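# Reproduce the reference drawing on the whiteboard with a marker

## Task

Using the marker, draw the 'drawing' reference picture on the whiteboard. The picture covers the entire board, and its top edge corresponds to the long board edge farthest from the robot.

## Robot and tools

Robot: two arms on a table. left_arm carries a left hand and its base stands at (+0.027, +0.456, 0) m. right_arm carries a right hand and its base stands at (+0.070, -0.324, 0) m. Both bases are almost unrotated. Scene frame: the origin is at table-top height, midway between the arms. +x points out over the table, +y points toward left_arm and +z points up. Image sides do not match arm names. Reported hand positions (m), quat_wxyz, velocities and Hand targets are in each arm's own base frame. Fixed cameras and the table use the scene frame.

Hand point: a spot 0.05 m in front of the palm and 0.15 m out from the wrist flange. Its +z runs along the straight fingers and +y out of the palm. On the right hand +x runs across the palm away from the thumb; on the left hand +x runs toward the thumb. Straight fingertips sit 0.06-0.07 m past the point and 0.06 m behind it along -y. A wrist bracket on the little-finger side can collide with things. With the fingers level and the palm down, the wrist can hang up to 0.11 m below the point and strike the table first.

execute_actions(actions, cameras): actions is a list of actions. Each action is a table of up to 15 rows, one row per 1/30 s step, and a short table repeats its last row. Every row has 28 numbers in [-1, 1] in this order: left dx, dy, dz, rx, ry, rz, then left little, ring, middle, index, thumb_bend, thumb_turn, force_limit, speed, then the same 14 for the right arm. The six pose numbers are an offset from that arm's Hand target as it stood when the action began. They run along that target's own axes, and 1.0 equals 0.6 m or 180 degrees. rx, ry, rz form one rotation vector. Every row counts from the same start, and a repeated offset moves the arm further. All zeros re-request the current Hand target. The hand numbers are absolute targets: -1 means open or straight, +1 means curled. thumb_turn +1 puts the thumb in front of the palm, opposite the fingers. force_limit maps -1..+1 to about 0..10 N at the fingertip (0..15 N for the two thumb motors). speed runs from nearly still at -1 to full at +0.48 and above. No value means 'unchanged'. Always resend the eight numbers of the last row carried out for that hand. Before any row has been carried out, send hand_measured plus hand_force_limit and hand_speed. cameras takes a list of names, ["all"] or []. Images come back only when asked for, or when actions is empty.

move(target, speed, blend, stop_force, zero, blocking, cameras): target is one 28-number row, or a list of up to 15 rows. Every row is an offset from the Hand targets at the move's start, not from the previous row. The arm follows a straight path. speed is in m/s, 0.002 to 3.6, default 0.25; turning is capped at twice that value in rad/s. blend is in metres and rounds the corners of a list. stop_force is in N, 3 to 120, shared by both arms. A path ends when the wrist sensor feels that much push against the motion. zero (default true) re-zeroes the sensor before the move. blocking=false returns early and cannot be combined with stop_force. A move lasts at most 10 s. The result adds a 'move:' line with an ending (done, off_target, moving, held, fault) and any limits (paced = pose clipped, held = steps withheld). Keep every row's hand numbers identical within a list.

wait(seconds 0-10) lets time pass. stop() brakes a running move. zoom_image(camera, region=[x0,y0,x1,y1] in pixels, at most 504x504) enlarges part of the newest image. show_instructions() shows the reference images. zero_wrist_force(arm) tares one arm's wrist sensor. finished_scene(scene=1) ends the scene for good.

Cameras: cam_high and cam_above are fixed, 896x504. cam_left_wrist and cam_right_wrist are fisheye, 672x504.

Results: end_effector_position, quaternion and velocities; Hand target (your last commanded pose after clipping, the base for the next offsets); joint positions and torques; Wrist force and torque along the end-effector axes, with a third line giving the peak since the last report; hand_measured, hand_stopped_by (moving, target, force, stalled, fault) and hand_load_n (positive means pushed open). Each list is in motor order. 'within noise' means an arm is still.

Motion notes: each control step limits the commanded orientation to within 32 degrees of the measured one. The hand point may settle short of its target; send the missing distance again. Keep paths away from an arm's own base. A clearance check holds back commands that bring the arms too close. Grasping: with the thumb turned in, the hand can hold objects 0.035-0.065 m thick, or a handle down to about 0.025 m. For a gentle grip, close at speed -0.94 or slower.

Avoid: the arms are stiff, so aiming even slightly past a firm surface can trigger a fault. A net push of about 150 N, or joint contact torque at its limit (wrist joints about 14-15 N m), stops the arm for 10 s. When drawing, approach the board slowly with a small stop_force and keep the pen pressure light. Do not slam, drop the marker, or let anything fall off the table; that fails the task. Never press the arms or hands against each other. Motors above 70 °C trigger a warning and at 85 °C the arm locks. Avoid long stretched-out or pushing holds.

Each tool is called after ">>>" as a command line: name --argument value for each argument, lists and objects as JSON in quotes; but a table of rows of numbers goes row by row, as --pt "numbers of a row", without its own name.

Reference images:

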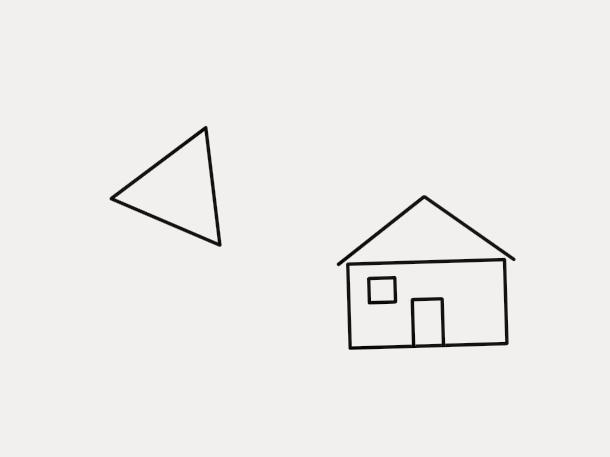

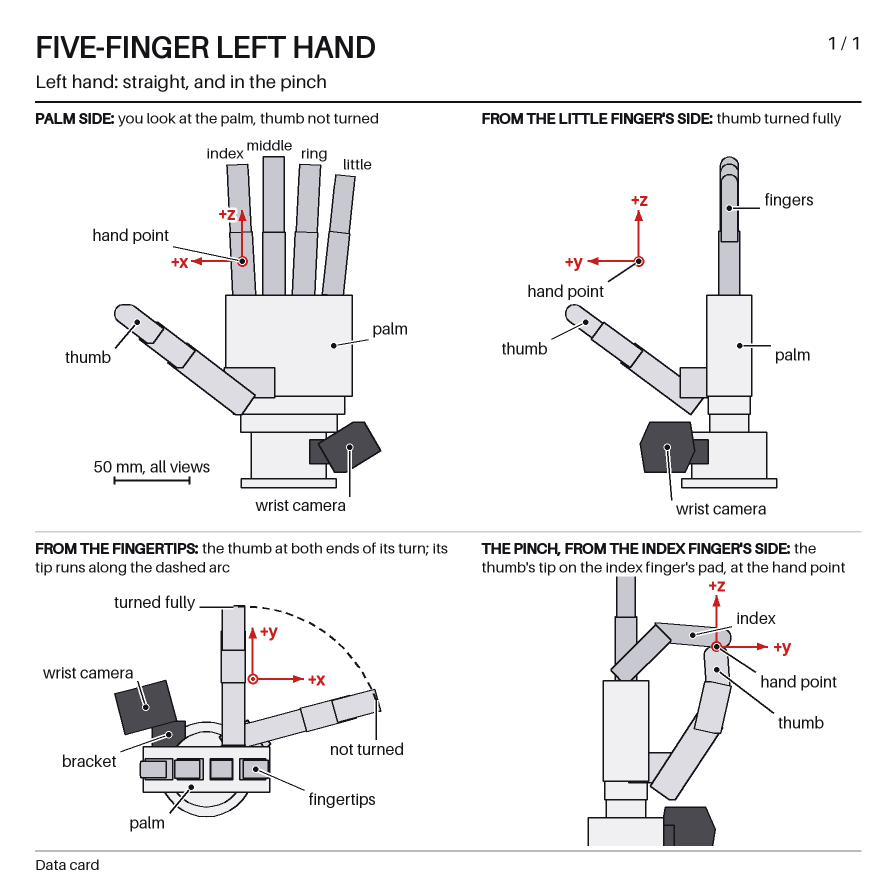

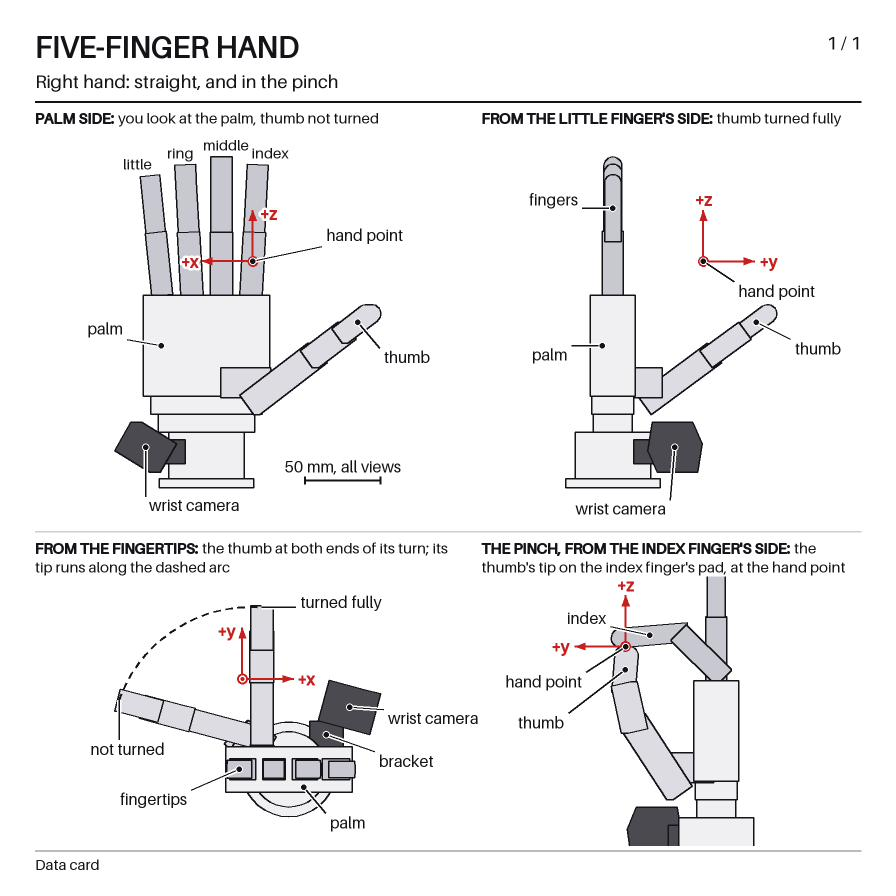

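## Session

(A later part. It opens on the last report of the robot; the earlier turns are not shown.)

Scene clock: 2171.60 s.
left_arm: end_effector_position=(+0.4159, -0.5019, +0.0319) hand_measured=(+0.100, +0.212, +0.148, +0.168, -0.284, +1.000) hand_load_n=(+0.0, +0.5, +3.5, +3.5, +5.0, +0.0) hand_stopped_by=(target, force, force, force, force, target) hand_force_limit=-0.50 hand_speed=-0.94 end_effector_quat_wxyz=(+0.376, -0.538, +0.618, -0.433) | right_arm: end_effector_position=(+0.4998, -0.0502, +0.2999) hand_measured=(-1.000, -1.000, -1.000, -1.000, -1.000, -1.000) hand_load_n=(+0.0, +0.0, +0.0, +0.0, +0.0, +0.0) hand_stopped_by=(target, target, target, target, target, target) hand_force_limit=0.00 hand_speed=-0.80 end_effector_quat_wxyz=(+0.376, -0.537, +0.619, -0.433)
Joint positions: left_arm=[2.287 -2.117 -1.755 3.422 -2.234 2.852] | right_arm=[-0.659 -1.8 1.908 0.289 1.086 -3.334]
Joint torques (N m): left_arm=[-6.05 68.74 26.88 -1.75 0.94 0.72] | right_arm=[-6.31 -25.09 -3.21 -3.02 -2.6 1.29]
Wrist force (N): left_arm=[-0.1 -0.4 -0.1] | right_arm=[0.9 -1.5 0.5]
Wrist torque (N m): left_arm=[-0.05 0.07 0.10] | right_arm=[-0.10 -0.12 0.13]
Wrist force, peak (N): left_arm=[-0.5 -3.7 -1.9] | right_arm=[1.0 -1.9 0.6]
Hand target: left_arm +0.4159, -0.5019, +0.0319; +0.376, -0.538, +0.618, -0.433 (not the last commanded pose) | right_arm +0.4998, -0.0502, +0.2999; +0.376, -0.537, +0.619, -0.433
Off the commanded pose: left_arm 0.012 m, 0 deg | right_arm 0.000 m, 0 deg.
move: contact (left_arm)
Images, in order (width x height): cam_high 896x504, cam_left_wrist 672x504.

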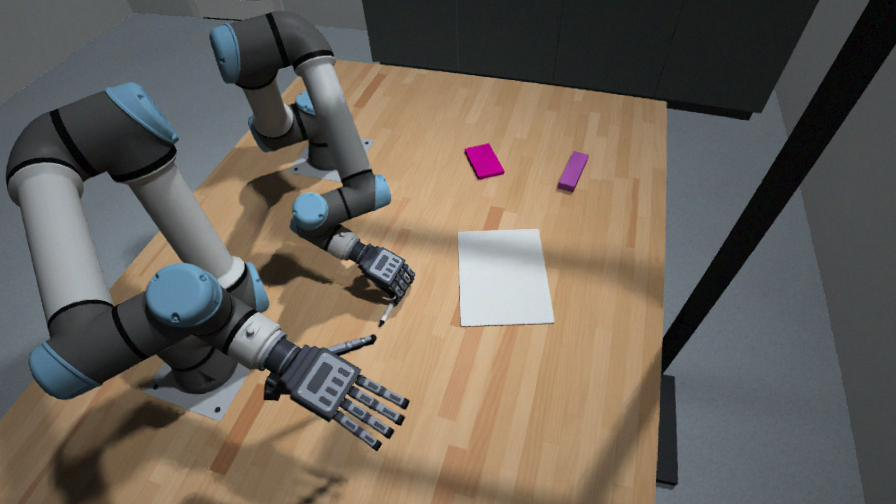

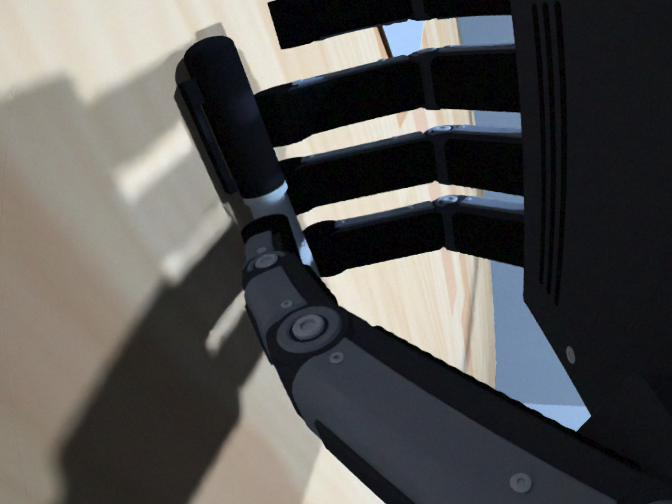

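>>> move --pt "0 -0.0063 -0.0023 0 0 0 0.1 0.2 0.148 0.168 -0.42 1 -0.2 -0.7 0 0 0 0 0 0 -1 -1 -1 -1 -1 -1 0 -0.8" --pt "0 -0.05 -0.0182 0 0 0 0.1 0.2 0.148 0.168 -0.42 1 -0.2 -0.7 0 0 0 0 0 0 -1 -1 -1 -1 -1 -1 0 -0.8" --speed 0.03 --cameras '["cam_left_wrist","cam_high"]'

>>> zoom_image --camera "cam_high" --region '[350, 230, 430, 330]'

Scene clock: 2188.83 s.
left_arm: end_effector_position=(+0.4159, -0.5019, +0.0638) hand_measured=(+0.100, +0.200, +0.148, +0.168, -0.420, +1.000) hand_load_n=(+0.0, +0.0, +0.0, +0.0, +0.0, +0.0) hand_stopped_by=(target, target, target, target, target, target) hand_force_limit=-0.20 hand_speed=-0.70 end_effector_quat_wxyz=(+0.376, -0.538, +0.618, -0.433) | right_arm: end_effector_position=(+0.4998, -0.0502, +0.2999) hand_measured=(-1.000, -1.000, -1.000, -1.000, -1.000, -1.000) hand_load_n=(-0.5, -0.5, +0.0, +0.0, +0.0, +0.0) hand_stopped_by=(target, target, target, target, target, target) hand_force_limit=0.00 hand_speed=-0.80 end_effector_quat_wxyz=(+0.376, -0.537, +0.619, -0.433)
Joint positions: left_arm=[2.288 -2.068 -1.732 3.35 -2.234 2.852] | right_arm=[-0.659 -1.8 1.908 0.289 1.086 -3.334]
Joint torques (N m): left_arm=[2.27 67.31 29.71 -1.94 1.19 0.56] | right_arm=[-5.86 -24.62 -4.26 -3.15 -2.35 1.18]
Wrist force (N): left_arm=[0.3 -0.4 0.0] | right_arm=[1.0 -1.5 0.5]
Wrist torque (N m): left_arm=[-0.04 0.03 0.11] | right_arm=[-0.09 -0.13 0.13]
Wrist force, peak (N): left_arm=[0.3 -1.0 0.3] | right_arm=[1.2 -1.7 0.7]
Hand target: left_arm +0.4159, -0.5019, +0.0638; +0.376, -0.538, +0.618, -0.433 | right_arm +0.4998, -0.0502, +0.2999; +0.376, -0.537, +0.619, -0.433
Off the commanded pose: left_arm 0.000 m, 0 deg | right_arm 0.000 m, 0 deg.
move: done
Images, in order (width x height): cam_high 896x504, cam_left_wrist 672x504.

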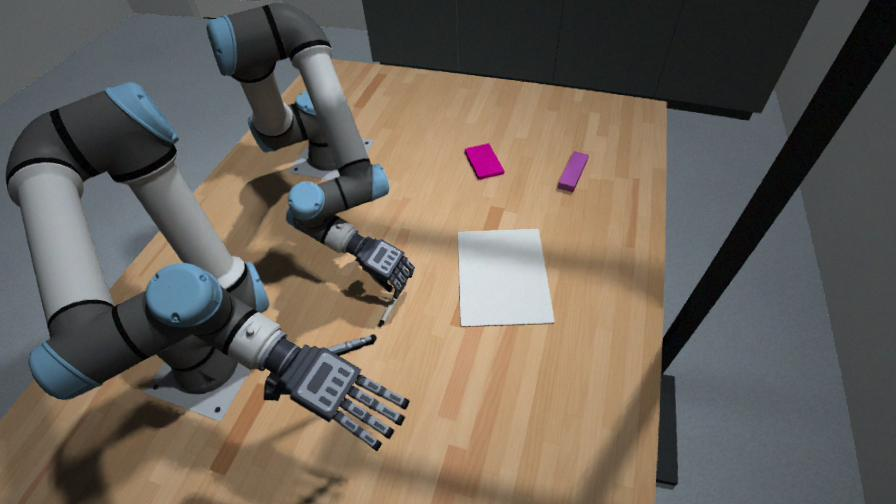

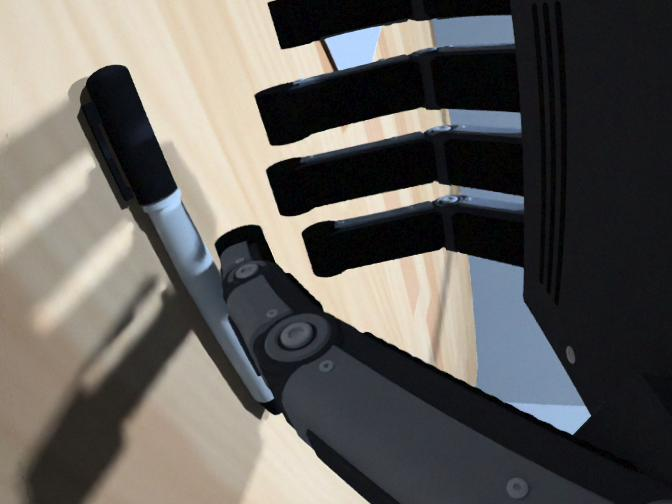

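Scaled by 5.040.

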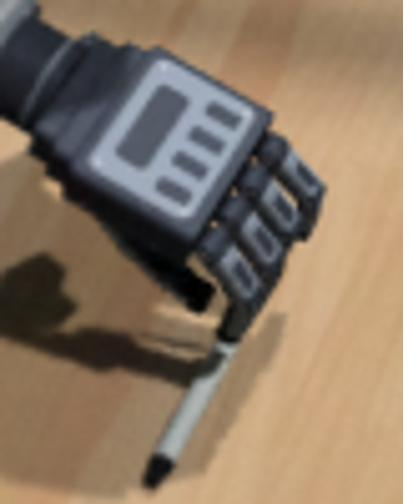

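>>> move --pt "0 -0.1347 -0.049 0 0 0 0 0 0 0 -0.5 1 -0.2 -0.5 0 0 0 0 0 0 -1 -1 -1 -1 -1 -1 0 -0.8" --pt "-0.2847 -0.3587 -0.1658 0.0872 0.0872 -0.4945 0 0 0 0 -0.5 1 -0.2 -0.5 0 0 0 0 0 0 -1 -1 -1 -1 -1 -1 0 -0.8" --speed 0.25 --blend 0.03 --cameras '["all"]'

>>> zoom_image --camera "cam_high" --region '[350, 230, 450, 340]'

Scene clock: 2239.20 s.
left_arm: end_effector_position=(+0.4203, -0.3300, +0.3000) hand_measured=(+0.000, +0.000, +0.000, +0.000, -0.500, +1.000) hand_load_n=(+0.0, +0.0, +0.0, +0.0, +0.0, +0.0) hand_stopped_by=(target, target, target, target, target, target) hand_force_limit=-0.20 hand_speed=-0.50 end_effector_quat_wxyz=(+0.049, +0.706, -0.049, +0.705) | right_arm: end_effector_position=(+0.4998, -0.0502, +0.2999) hand_measured=(-1.000, -1.000, -1.000, -1.000, -1.000, -1.000) hand_load_n=(+0.5, +0.0, -0.5, +0.0, +0.0, +0.0) hand_stopped_by=(target, target, target, target, target, target) hand_force_limit=0.00 hand_speed=-0.80 end_effector_quat_wxyz=(+0.376, -0.537, +0.619, -0.433)
Joint positions: left_arm=[2.691 -1.421 -2.297 3.716 -1.882 1.57] | right_arm=[-0.659 -1.8 1.908 0.289 1.086 -3.334]
Joint torques (N m): left_arm=[6.14 31.62 6.64 4.09 -1.65 -2.15] | right_arm=[-5.99 -25.59 -3.49 -3.14 -2.23 1.26]
Wrist force (N): left_arm=[-0.8 0.4 0.4] | right_arm=[1.0 -1.6 0.4]
Wrist torque (N m): left_arm=[0.18 0.12 -0.33] | right_arm=[-0.10 -0.12 0.13]
Wrist force, peak (N): left_arm=[2.5 -0.4 -1.9] | right_arm=[1.3 -1.7 0.6]
Hand target: left_arm +0.4203, -0.3299, +0.3000; +0.049, +0.706, -0.049, +0.705 | right_arm +0.4998, -0.0502, +0.2999; +0.376, -0.537, +0.619, -0.433
Off the commanded pose: left_arm 0.000 m, 0 deg | right_arm 0.000 m, 0 deg.
move: done

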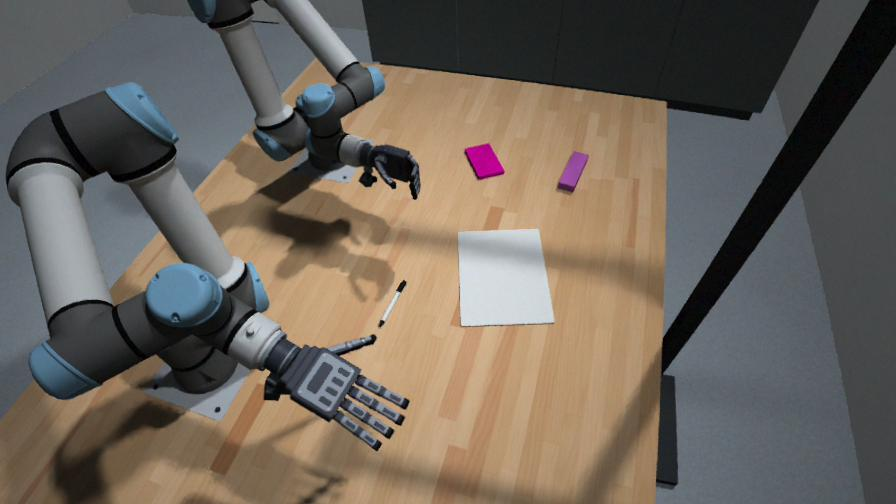

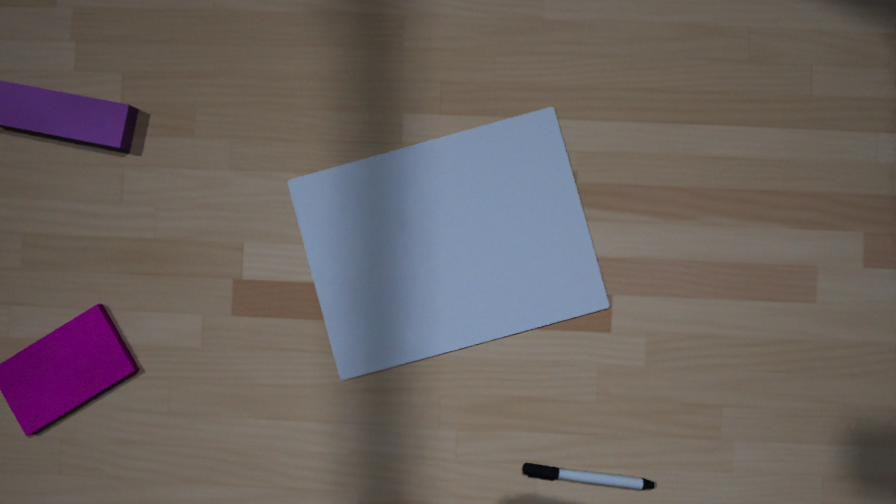

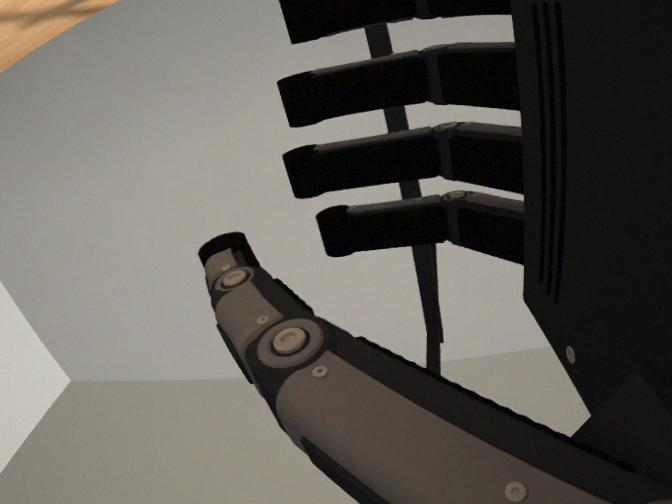

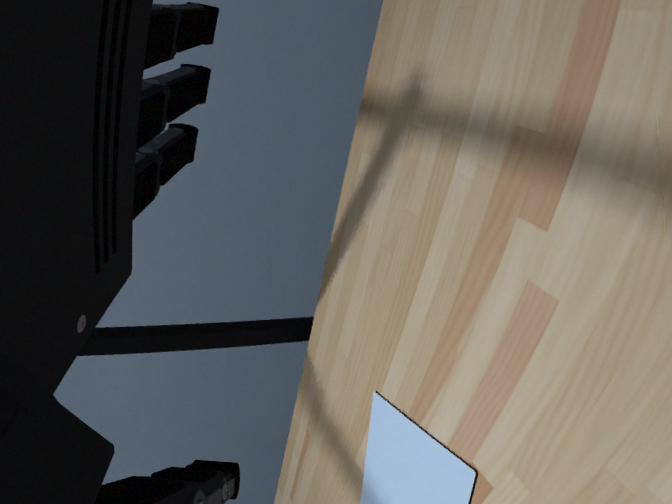

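Scaled by 4.582.

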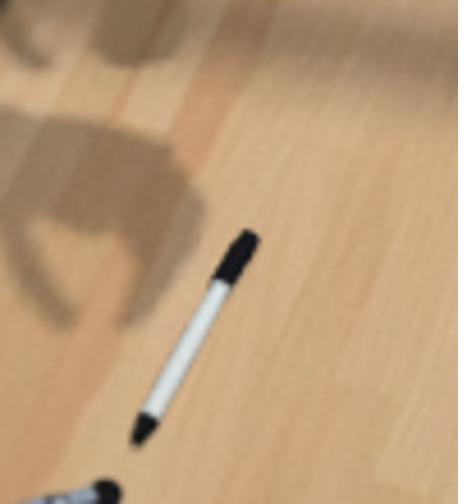

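>>> zoom_image --camera "cam_above" --region '[515, 440, 675, 504]'

Scaled by 3.150.

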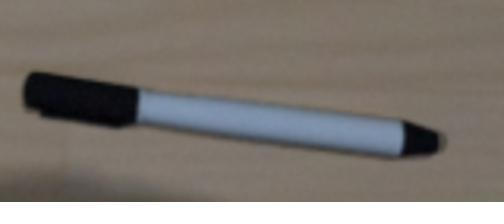

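>>> zoom_image --camera "cam_above" --region '[636, 466, 672, 502]'

>>> zoom_image --camera "cam_above" --region '[516, 450, 576, 500]'

>>> zoom_image --camera "cam_above" --region '[340, 210, 440, 300]'

Scaled by 14.000.

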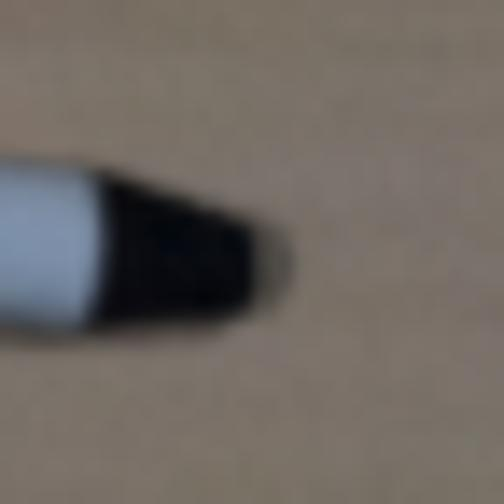

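Scaled by 8.400.

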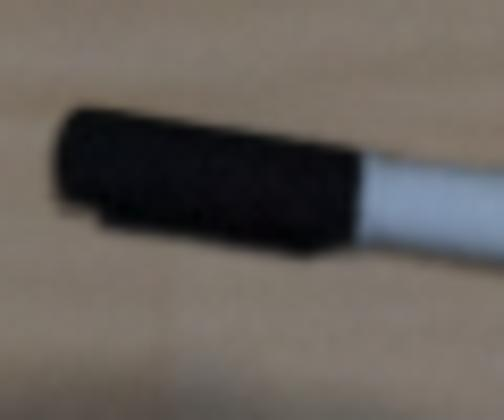

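Scaled by 5.040.

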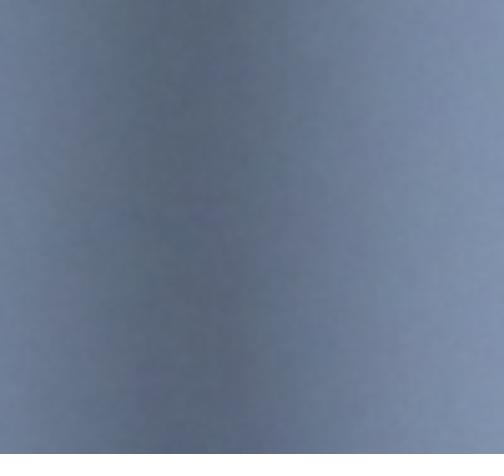

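>>> move --pt "0 0 0 0 0 0 0 0 0 0 -0.5 1 -0.2 -0.5 -0.5123 0.2543 -0.2115 0 0 0 -0.1 -0.1 -0.1 -0.1 -0.6 1 -0.2 -0.5" --pt "0 0 0 0 0 0 0 0 0 0 -0.5 1 -0.2 -0.5 -0.5123 0.3953 -0.1602 0 0 0 -0.1 -0.1 -0.1 -0.1 -0.6 1 -0.2 -0.5" --speed 0.25 --blend 0.02 --cameras '["all"]'

>>> zoom_image --camera "cam_high" --region '[340, 230, 450, 340]'

Scene clock: 2281.00 s.
left_arm: end_effector_position=(+0.4203, -0.3299, +0.3000) hand_measured=(+0.000, +0.000, +0.000, +0.000, -0.500, +1.000) hand_load_n=(+0.0, +0.0, +0.0, +0.0, +0.0, -0.5) hand_stopped_by=(target, target, target, target, target, target) hand_force_limit=-0.20 hand_speed=-0.50 end_effector_quat_wxyz=(+0.049, +0.706, -0.049, +0.705) | right_arm: end_effector_position=(+0.3730, +0.2782, +0.1101) hand_measured=(-0.100, -0.100, -0.100, -0.100, -0.600, +1.000) hand_load_n=(+0.0, +0.0, +0.0, +0.0, +0.0, +0.0) hand_stopped_by=(target, target, target, target, target, target) hand_force_limit=-0.20 hand_speed=-0.50 end_effector_quat_wxyz=(+0.376, -0.537, +0.619, -0.433)
Joint positions: left_arm=[2.691 -1.421 -2.297 3.716 -1.882 1.57] | right_arm=[0.626 -1.504 2.18 -0.207 2.281 -2.823]
Joint torques (N m): left_arm=[5.64 31.6 6.64 4.02 -1.71 -2.14] | right_arm=[3.69 -2.06 -1.44 -2.8 2.61 -1.23]
Wrist force (N): left_arm=[-0.9 0.5 0.5] | right_arm=[1.0 -1.7 0.2]
Wrist torque (N m): left_arm=[0.20 0.13 -0.34] | right_arm=[-0.09 -0.17 -0.05]
Wrist force, peak (N): left_arm=[-0.9 0.8 0.7] | right_arm=[7.1 -1.5 -0.1]
Hand target: left_arm +0.4203, -0.3299, +0.3000; +0.049, +0.706, -0.049, +0.705 | right_arm +0.3730, +0.2782, +0.1101; +0.376, -0.537, +0.619, -0.433
Off the commanded pose: left_arm 0.000 m, 0 deg | right_arm 0.000 m, 0 deg.
move: done

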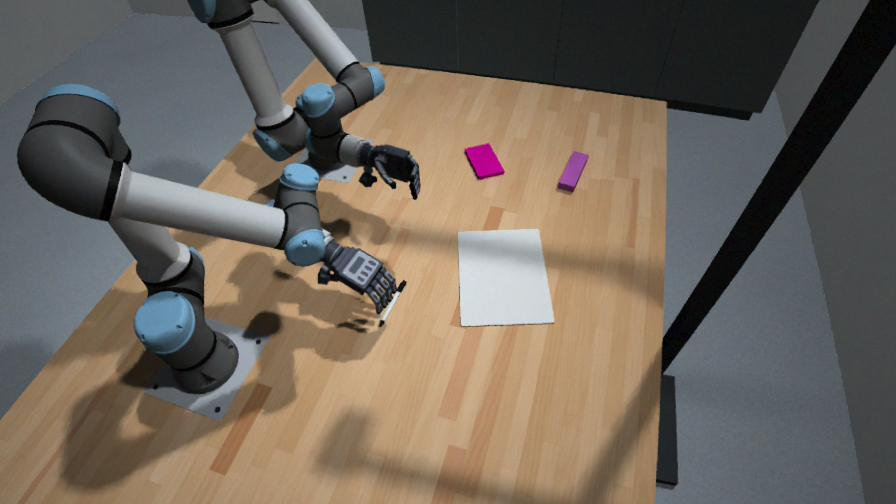

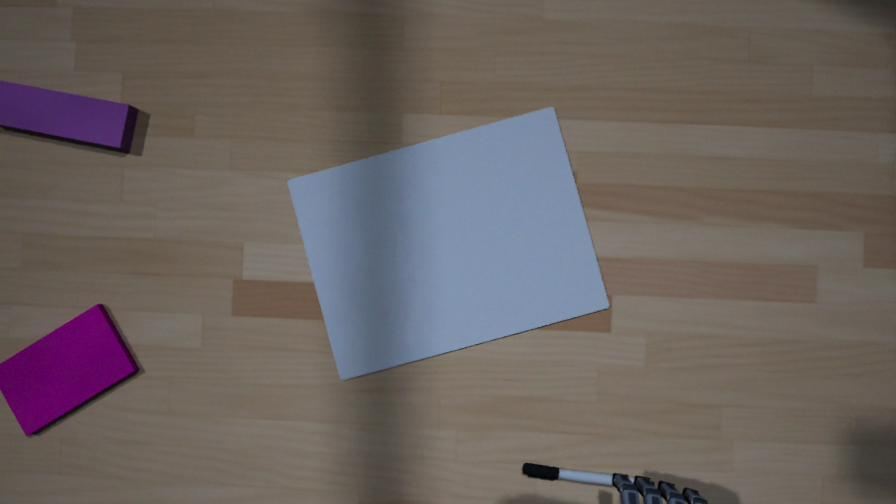

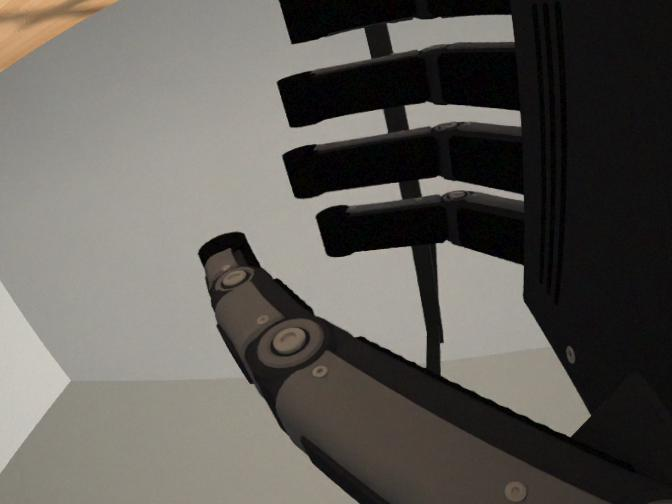

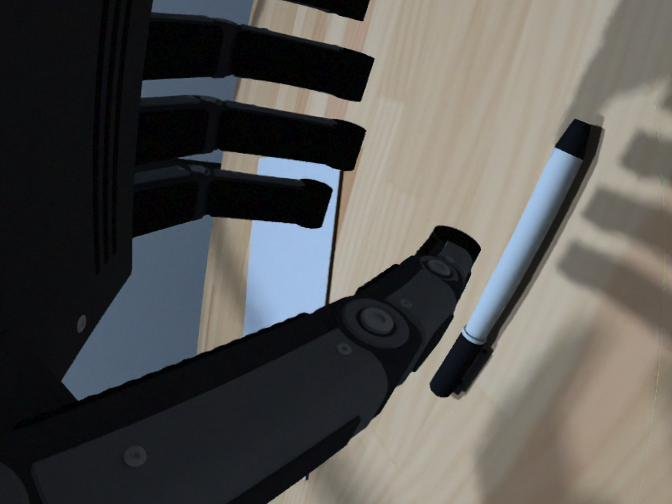

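Scaled by 4.582.

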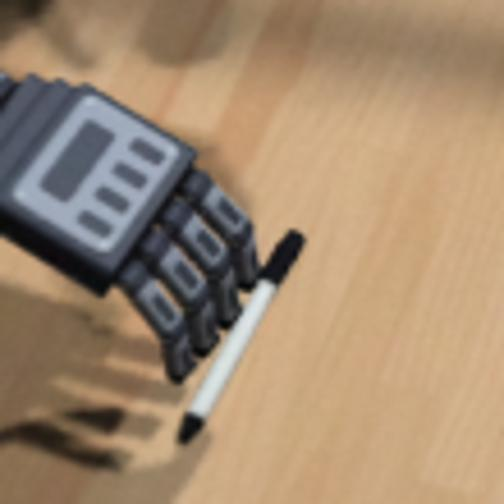

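>>> move --target '[0,0,0,0,0,0,0,0,0,0,-0.5,1,-0.2,-0.5,-0.0083,0.0783,0.0285,0,0,0,-0.1,-0.1,-0.1,-0.1,-0.6,1,-0.2,-0.5]' --speed 0.1 --cameras '["cam_high","cam_right_wrist"]'

>>> zoom_image --camera "cam_high" --region '[350, 250, 430, 340]'

Scene clock: 2306.83 s.
left_arm: end_effector_position=(+0.4203, -0.3299, +0.3000) hand_measured=(+0.000, +0.000, +0.000, +0.000, -0.500, +1.000) hand_load_n=(+0.0, +0.0, +0.0, +0.0, +0.0, +0.0) hand_stopped_by=(target, target, target, target, target, target) hand_force_limit=-0.20 hand_speed=-0.50 end_effector_quat_wxyz=(+0.049, +0.706, -0.049, +0.705) | right_arm: end_effector_position=(+0.3736, +0.2832, +0.0601) hand_measured=(-0.100, -0.100, -0.100, -0.100, -0.600, +1.000) hand_load_n=(+0.0, +0.0, +0.0, +0.0, +0.0, +0.0) hand_stopped_by=(target, target, target, target, target, target) hand_force_limit=-0.20 hand_speed=-0.50 end_effector_quat_wxyz=(+0.376, -0.537, +0.619, -0.433)
Joint positions: left_arm=[2.691 -1.421 -2.297 3.716 -1.882 1.57] | right_arm=[0.639 -1.392 2.223 -0.358 2.292 -2.815]
Joint torques (N m): left_arm=[5.26 31.37 7.33 4.03 -1.61 -1.98] | right_arm=[6.53 -4.1 0.13 -2.57 2.71 -0.4]
Wrist force (N): left_arm=[-0.9 0.6 0.3] | right_arm=[1.3 -1.5 0.1]
Wrist torque (N m): left_arm=[0.21 0.13 -0.34] | right_arm=[-0.06 -0.20 -0.02]
Wrist force, peak (N): left_arm=[-1.0 0.6 0.6] | right_arm=[1.1 -2.4 0.2]
Hand target: left_arm +0.4203, -0.3299, +0.3000; +0.049, +0.706, -0.049, +0.705 | right_arm +0.3736, +0.2832, +0.0601; +0.376, -0.537, +0.619, -0.433
Off the commanded pose: left_arm 0.000 m, 0 deg | right_arm 0.000 m, 0 deg.
move: done
Images, in order (width x height): cam_high 896x504, cam_right_wrist 672x504.

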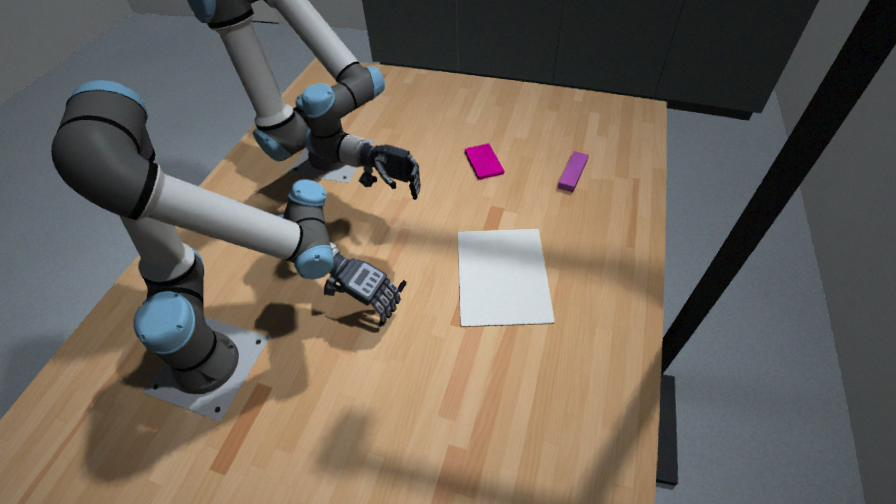

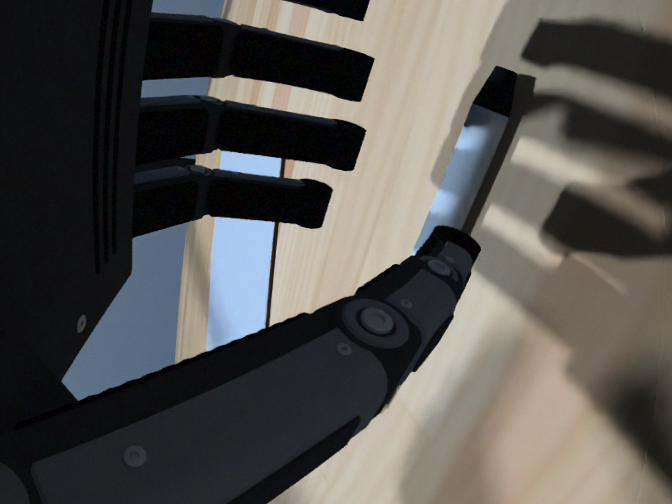

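Scaled by 5.600.

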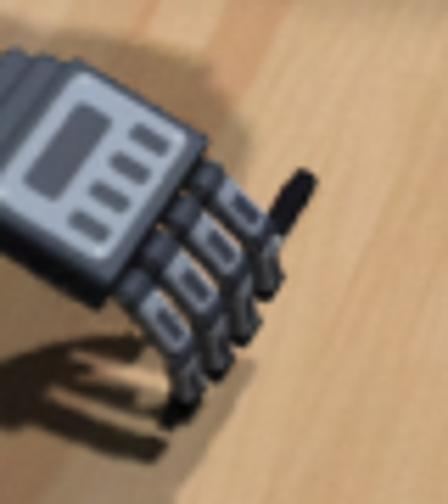

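>>> move --target '[0,0,0,0,0,0,0,0,0,0,-0.5,1,-0.2,-0.5,0,0.0235,0.0086,0,0,0,-0.1,-0.1,-0.1,-0.1,-0.4,1,-0.2,-0.5]' --speed 0.05 --cameras '["cam_high","cam_right_wrist"]'

>>> zoom_image --camera "cam_high" --region '[350, 250, 430, 340]'

Scene clock: 2335.47 s.
left_arm: end_effector_position=(+0.4203, -0.3299, +0.3000) hand_measured=(+0.000, +0.000, +0.000, +0.000, -0.500, +1.000) hand_load_n=(+0.0, +0.0, +0.0, +0.0, +0.0, +0.0) hand_stopped_by=(target, target, target, target, target, target) hand_force_limit=-0.20 hand_speed=-0.50 end_effector_quat_wxyz=(+0.049, +0.706, -0.049, +0.705) | right_arm: end_effector_position=(+0.3737, +0.2832, +0.0451) hand_measured=(-0.100, -0.100, -0.100, -0.100, -0.400, +1.000) hand_load_n=(+0.0, +0.0, +0.0, +0.0, +0.0, +0.0) hand_stopped_by=(target, target, target, target, target, target) hand_force_limit=-0.20 hand_speed=-0.50 end_effector_quat_wxyz=(+0.376, -0.537, +0.619, -0.433)
Joint positions: left_arm=[2.691 -1.421 -2.297 3.716 -1.882 1.57] | right_arm=[0.639 -1.359 2.237 -0.405 2.292 -2.815]
Joint torques (N m): left_arm=[5.36 31.03 6.95 3.95 -1.69 -2.06] | right_arm=[-0.25 -5.16 0.7 -2.66 1.08 0.27]
Wrist force (N): left_arm=[-0.7 0.5 0.4] | right_arm=[1.1 -1.5 0.4]
Wrist torque (N m): left_arm=[0.19 0.11 -0.33] | right_arm=[-0.08 -0.19 -0.04]
Wrist force, peak (N): left_arm=[-1.0 0.9 0.3] | right_arm=[1.4 -1.7 0.3]
Hand target: left_arm +0.4203, -0.3299, +0.3000; +0.049, +0.706, -0.049, +0.705 | right_arm +0.3737, +0.2832, +0.0451; +0.376, -0.537, +0.619, -0.433
Off the commanded pose: left_arm 0.000 m, 0 deg | right_arm 0.000 m, 0 deg.
move: done
Images, in order (width x height): cam_high 896x504, cam_right_wrist 672x504.

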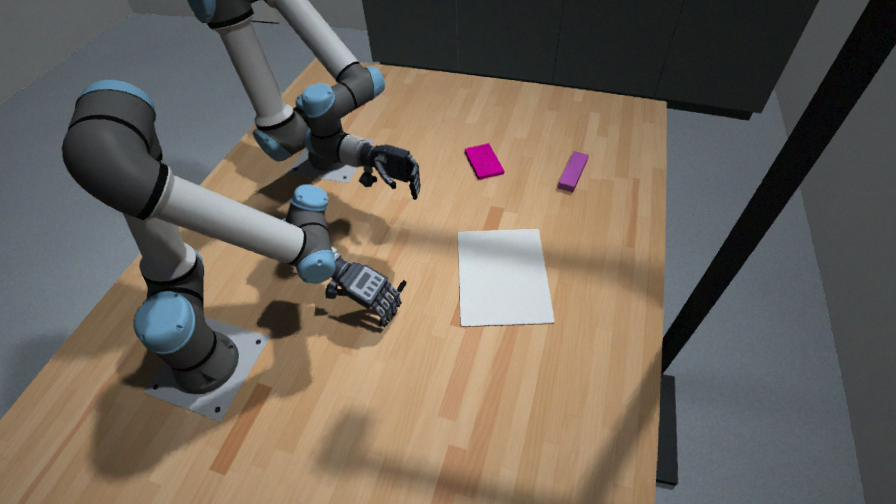

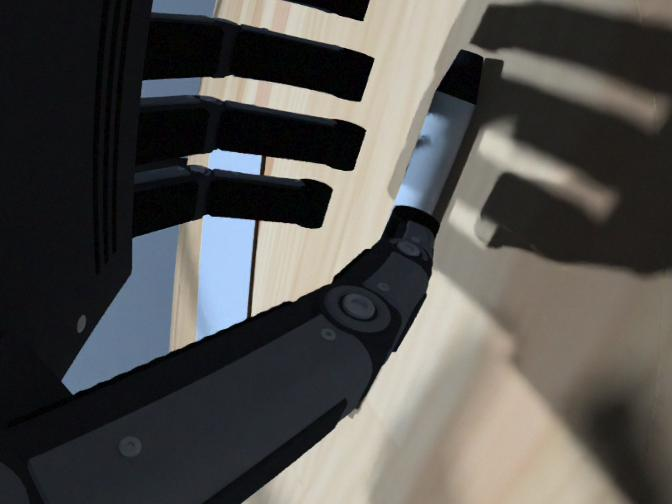

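Scaled by 5.600.

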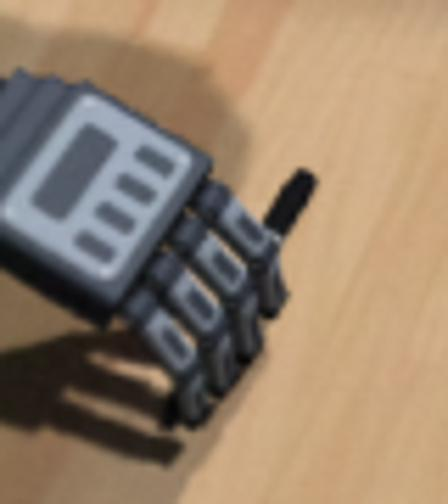

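>>> move --target '[0,0,0,0,0,0,0,0,0,0,-0.5,1,-0.2,-0.5,0,0.0078,0.0029,0,0,0,-0.1,-0.1,-0.1,-0.1,-0.3,1,-0.2,-0.5]' --speed 0.01 --stop_force 3 --cameras '["cam_high","cam_right_wrist"]'

>>> zoom_image --camera "cam_right_wrist" --region '[270, 20, 530, 320]'

Scene clock: 2352.17 s.
left_arm: end_effector_position=(+0.4203, -0.3299, +0.3000) hand_measured=(+0.000, +0.000, +0.000, +0.000, -0.500, +1.000) hand_load_n=(-0.5, +0.0, +0.0, +0.0, +0.0, -0.5) hand_stopped_by=(target, target, target, target, target, target) hand_force_limit=-0.20 hand_speed=-0.50 end_effector_quat_wxyz=(+0.049, +0.706, -0.049, +0.705) | right_arm: end_effector_position=(+0.3737, +0.2832, +0.0401) hand_measured=(-0.100, -0.100, -0.100, -0.100, -0.300, +1.000) hand_load_n=(+0.0, +0.0, +0.0, +0.0, +0.5, +0.0) hand_stopped_by=(target, target, target, target, target, target) hand_force_limit=-0.20 hand_speed=-0.50 end_effector_quat_wxyz=(+0.376, -0.537, +0.619, -0.433)
Joint positions: left_arm=[2.691 -1.421 -2.297 3.716 -1.882 1.57] | right_arm=[0.639 -1.347 2.241 -0.421 2.291 -2.815]
Joint torques (N m): left_arm=[4.89 30.12 7.25 3.98 -1.7 -2.12] | right_arm=[-3.89 -4.08 1.17 -2.57 -1.56 -1.26]
Wrist force (N): left_arm=[-0.8 0.6 0.7] | right_arm=[1.0 -1.7 0.2]
Wrist torque (N m): left_arm=[0.19 0.13 -0.34] | right_arm=[-0.09 -0.17 -0.05]
Wrist force, peak (N): left_arm=[-1.1 0.6 0.6] | right_arm=[1.3 -1.7 0.3]
Hand target: left_arm +0.4203, -0.3299, +0.3000; +0.049, +0.706, -0.049, +0.705 | right_arm +0.3737, +0.2832, +0.0401; +0.376, -0.537, +0.619, -0.433
Off the commanded pose: left_arm 0.000 m, 0 deg | right_arm 0.000 m, 0 deg.
move: done
Images, in order (width x height): cam_high 896x504, cam_right_wrist 672x504.

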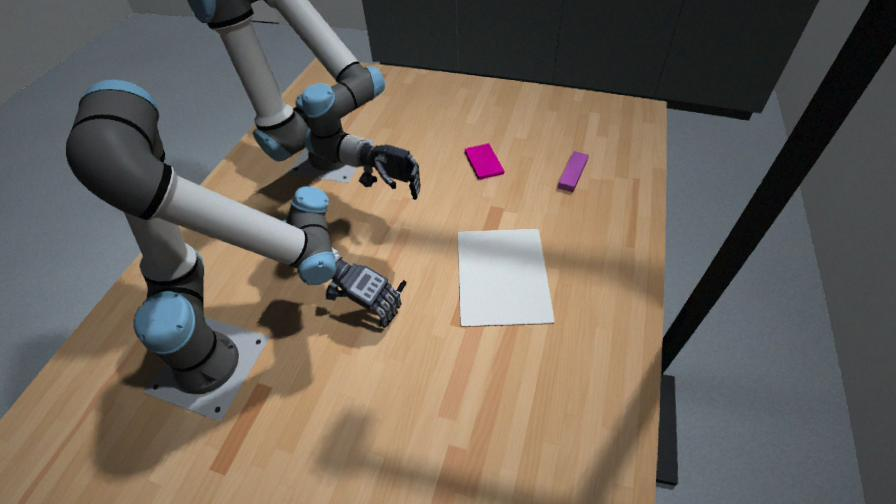

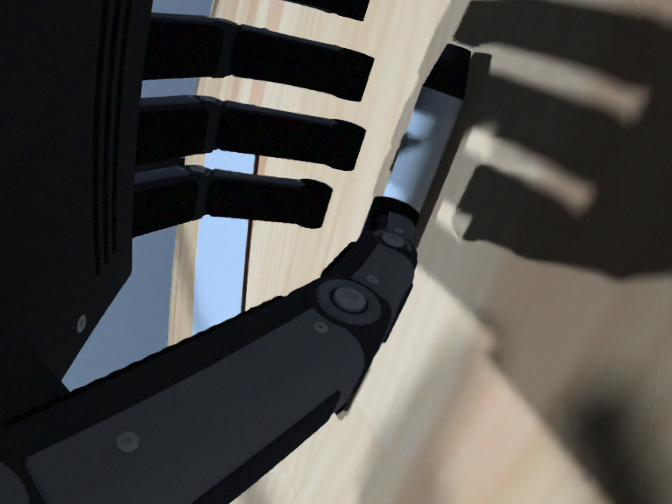

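Scaled by 1.680 from the camera's 672x504 image, which has a finer 960x720 frame.

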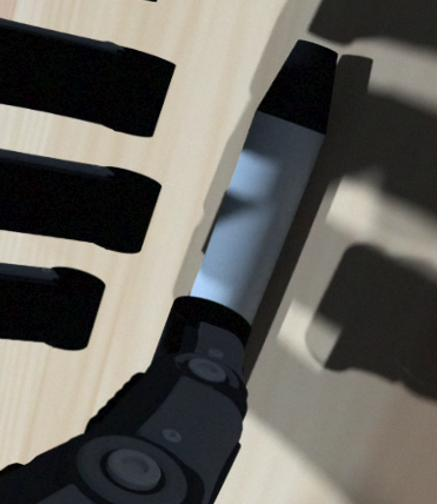

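>>> move --target '[0,0,0,0,0,0,0,0,0,0,-0.5,1,-0.2,-0.5,0,0.008,-0.0024,0,0,0,-0.1,-0.1,-0.1,-0.1,-0.3,1,-0.2,-0.5]' --speed 0.01 --stop_force 3 --cameras '["cam_high","cam_right_wrist"]'

>>> zoom_image --camera "cam_right_wrist" --region '[270, 20, 530, 320]'

Scene clock: 2374.47 s.
left_arm: end_effector_position=(+0.4203, -0.3299, +0.3000) hand_measured=(+0.000, +0.000, +0.000, +0.000, -0.500, +1.000) hand_load_n=(+0.0, +0.0, +0.0, +0.0, +0.0, -0.5) hand_stopped_by=(target, target, target, target, target, target) hand_force_limit=-0.20 hand_speed=-0.50 end_effector_quat_wxyz=(+0.049, +0.706, -0.049, +0.705) | right_arm: end_effector_position=(+0.3707, +0.2836, +0.0361) hand_measured=(-0.100, -0.100, -0.100, -0.100, -0.300, +1.000) hand_load_n=(+0.0, -0.5, +0.0, +0.0, +0.0, +0.0) hand_stopped_by=(target, target, target, target, target, target) hand_force_limit=-0.20 hand_speed=-0.50 end_effector_quat_wxyz=(+0.376, -0.537, +0.619, -0.433)
Joint positions: left_arm=[2.691 -1.421 -2.297 3.716 -1.882 1.57] | right_arm=[0.646 -1.339 2.247 -0.432 2.298 -2.811]
Joint torques (N m): left_arm=[3.95 29.91 6.93 3.87 -1.65 -2.07] | right_arm=[6.71 -4.64 1.21 -2.57 2.58 1.72]
Wrist force (N): left_arm=[-0.6 0.6 0.4] | right_arm=[1.0 -1.6 0.2]
Wrist torque (N m): left_arm=[0.22 0.09 -0.32] | right_arm=[-0.08 -0.16 -0.05]
Wrist force, peak (N): left_arm=[-1.1 0.7 0.6] | right_arm=[1.2 -1.7 0.2]
Hand target: left_arm +0.4203, -0.3299, +0.3000; +0.049, +0.706, -0.049, +0.705 | right_arm +0.3707, +0.2836, +0.0361; +0.376, -0.537, +0.619, -0.433
Off the commanded pose: left_arm 0.000 m, 0 deg | right_arm 0.000 m, 0 deg.
move: done
Images, in order (width x height): cam_high 896x504, cam_right_wrist 672x504.

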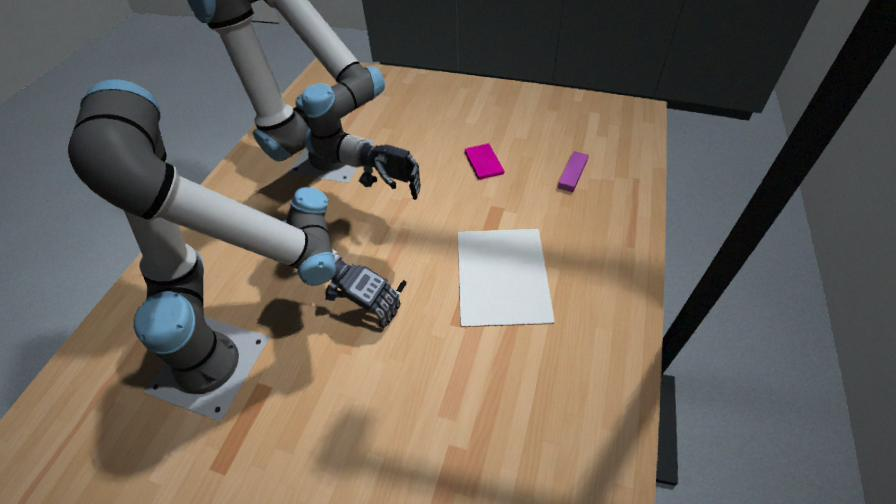

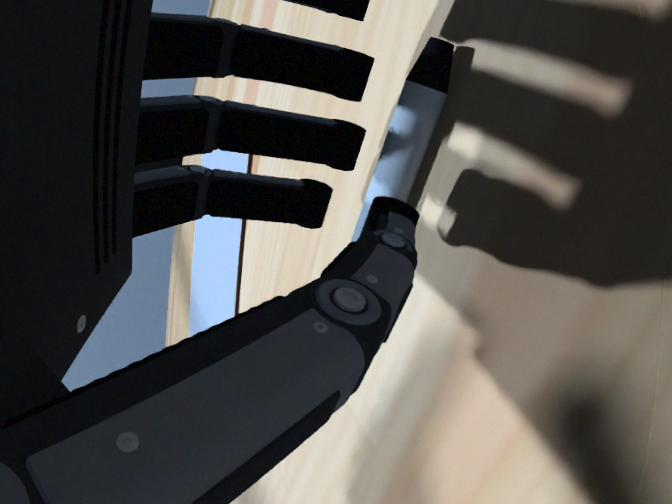

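Scaled by 1.680 from the camera's 672x504 image, which has a finer 960x720 frame.

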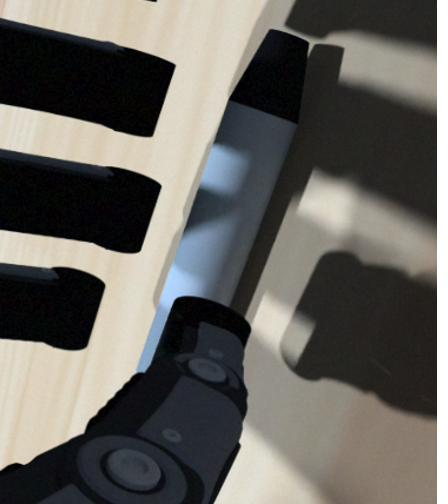

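>>> move --target '[0,0,0,0,0,0,0,0,0,0,-0.5,1,-0.2,-0.5,0,0.0094,0.0034,0,0,0,-0.1,-0.1,-0.1,-0.1,-0.3,1,-0.2,-0.5]' --speed 0.01 --stop_force 3 --cameras '["cam_right_wrist"]'

>>> zoom_image --camera "cam_right_wrist" --region '[270, 20, 530, 320]'

Scene clock: 2382.93 s.
left_arm: end_effector_position=(+0.4203, -0.3299, +0.3000) hand_measured=(+0.000, +0.000, +0.000, +0.000, -0.500, +1.000) hand_load_n=(+0.0, +0.0, +0.0, +0.0, +0.0, +0.0) hand_stopped_by=(target, target, target, target, target, target) hand_force_limit=-0.20 hand_speed=-0.50 end_effector_quat_wxyz=(+0.049, +0.706, -0.049, +0.705) | right_arm: end_effector_position=(+0.3707, +0.2836, +0.0301) hand_measured=(-0.100, -0.100, -0.100, -0.100, -0.300, +1.000) hand_load_n=(+0.0, +0.0, +0.0, +0.0, +0.0, +0.0) hand_stopped_by=(target, target, target, target, target, target) hand_force_limit=-0.20 hand_speed=-0.50 end_effector_quat_wxyz=(+0.376, -0.537, +0.619, -0.433)
Joint positions: left_arm=[2.691 -1.421 -2.297 3.716 -1.882 1.57] | right_arm=[0.646 -1.324 2.252 -0.451 2.298 -2.811]
Joint torques (N m): left_arm=[4.41 30 7.1 3.92 -1.69 -2.12] | right_arm=[6.94 -5.23 1.3 -2.45 2.63 0.62]
Wrist force (N): left_arm=[-0.8 0.8 0.6] | right_arm=[1.0 -1.6 0.4]
Wrist torque (N m): left_arm=[0.23 0.13 -0.34] | right_arm=[-0.10 -0.17 -0.05]
Wrist force, peak (N): left_arm=[-1.0 0.7 0.6] | right_arm=[1.0 -1.8 0.4]
Hand target: left_arm +0.4203, -0.3299, +0.3000; +0.049, +0.706, -0.049, +0.705 | right_arm +0.3707, +0.2836, +0.0301; +0.376, -0.537, +0.619, -0.433
Off the commanded pose: left_arm 0.000 m, 0 deg | right_arm 0.000 m, 0 deg.
move: done
Images, in order (width x height): cam_right_wrist 672x504.

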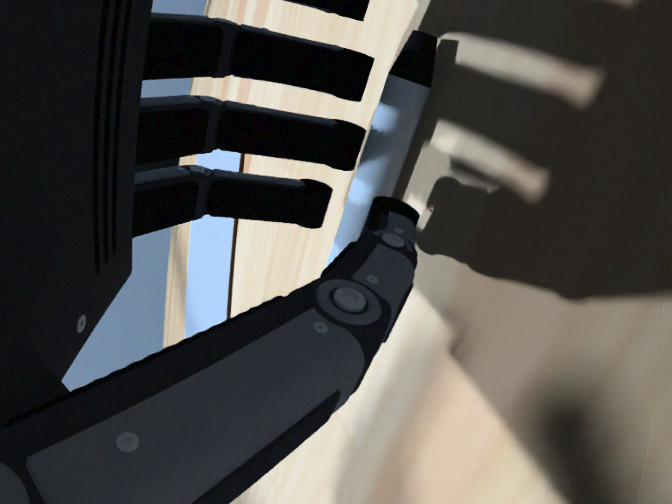

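Scaled by 1.680 from the camera's 672x504 image, which has a finer 960x720 frame.

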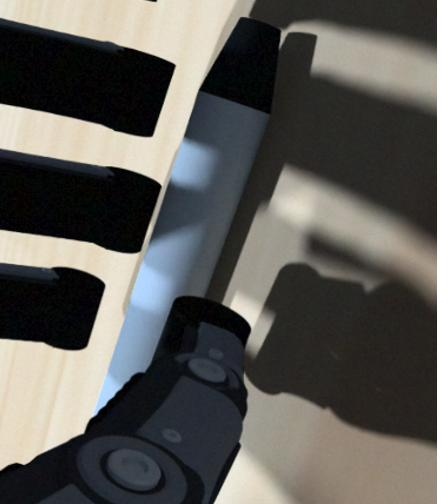

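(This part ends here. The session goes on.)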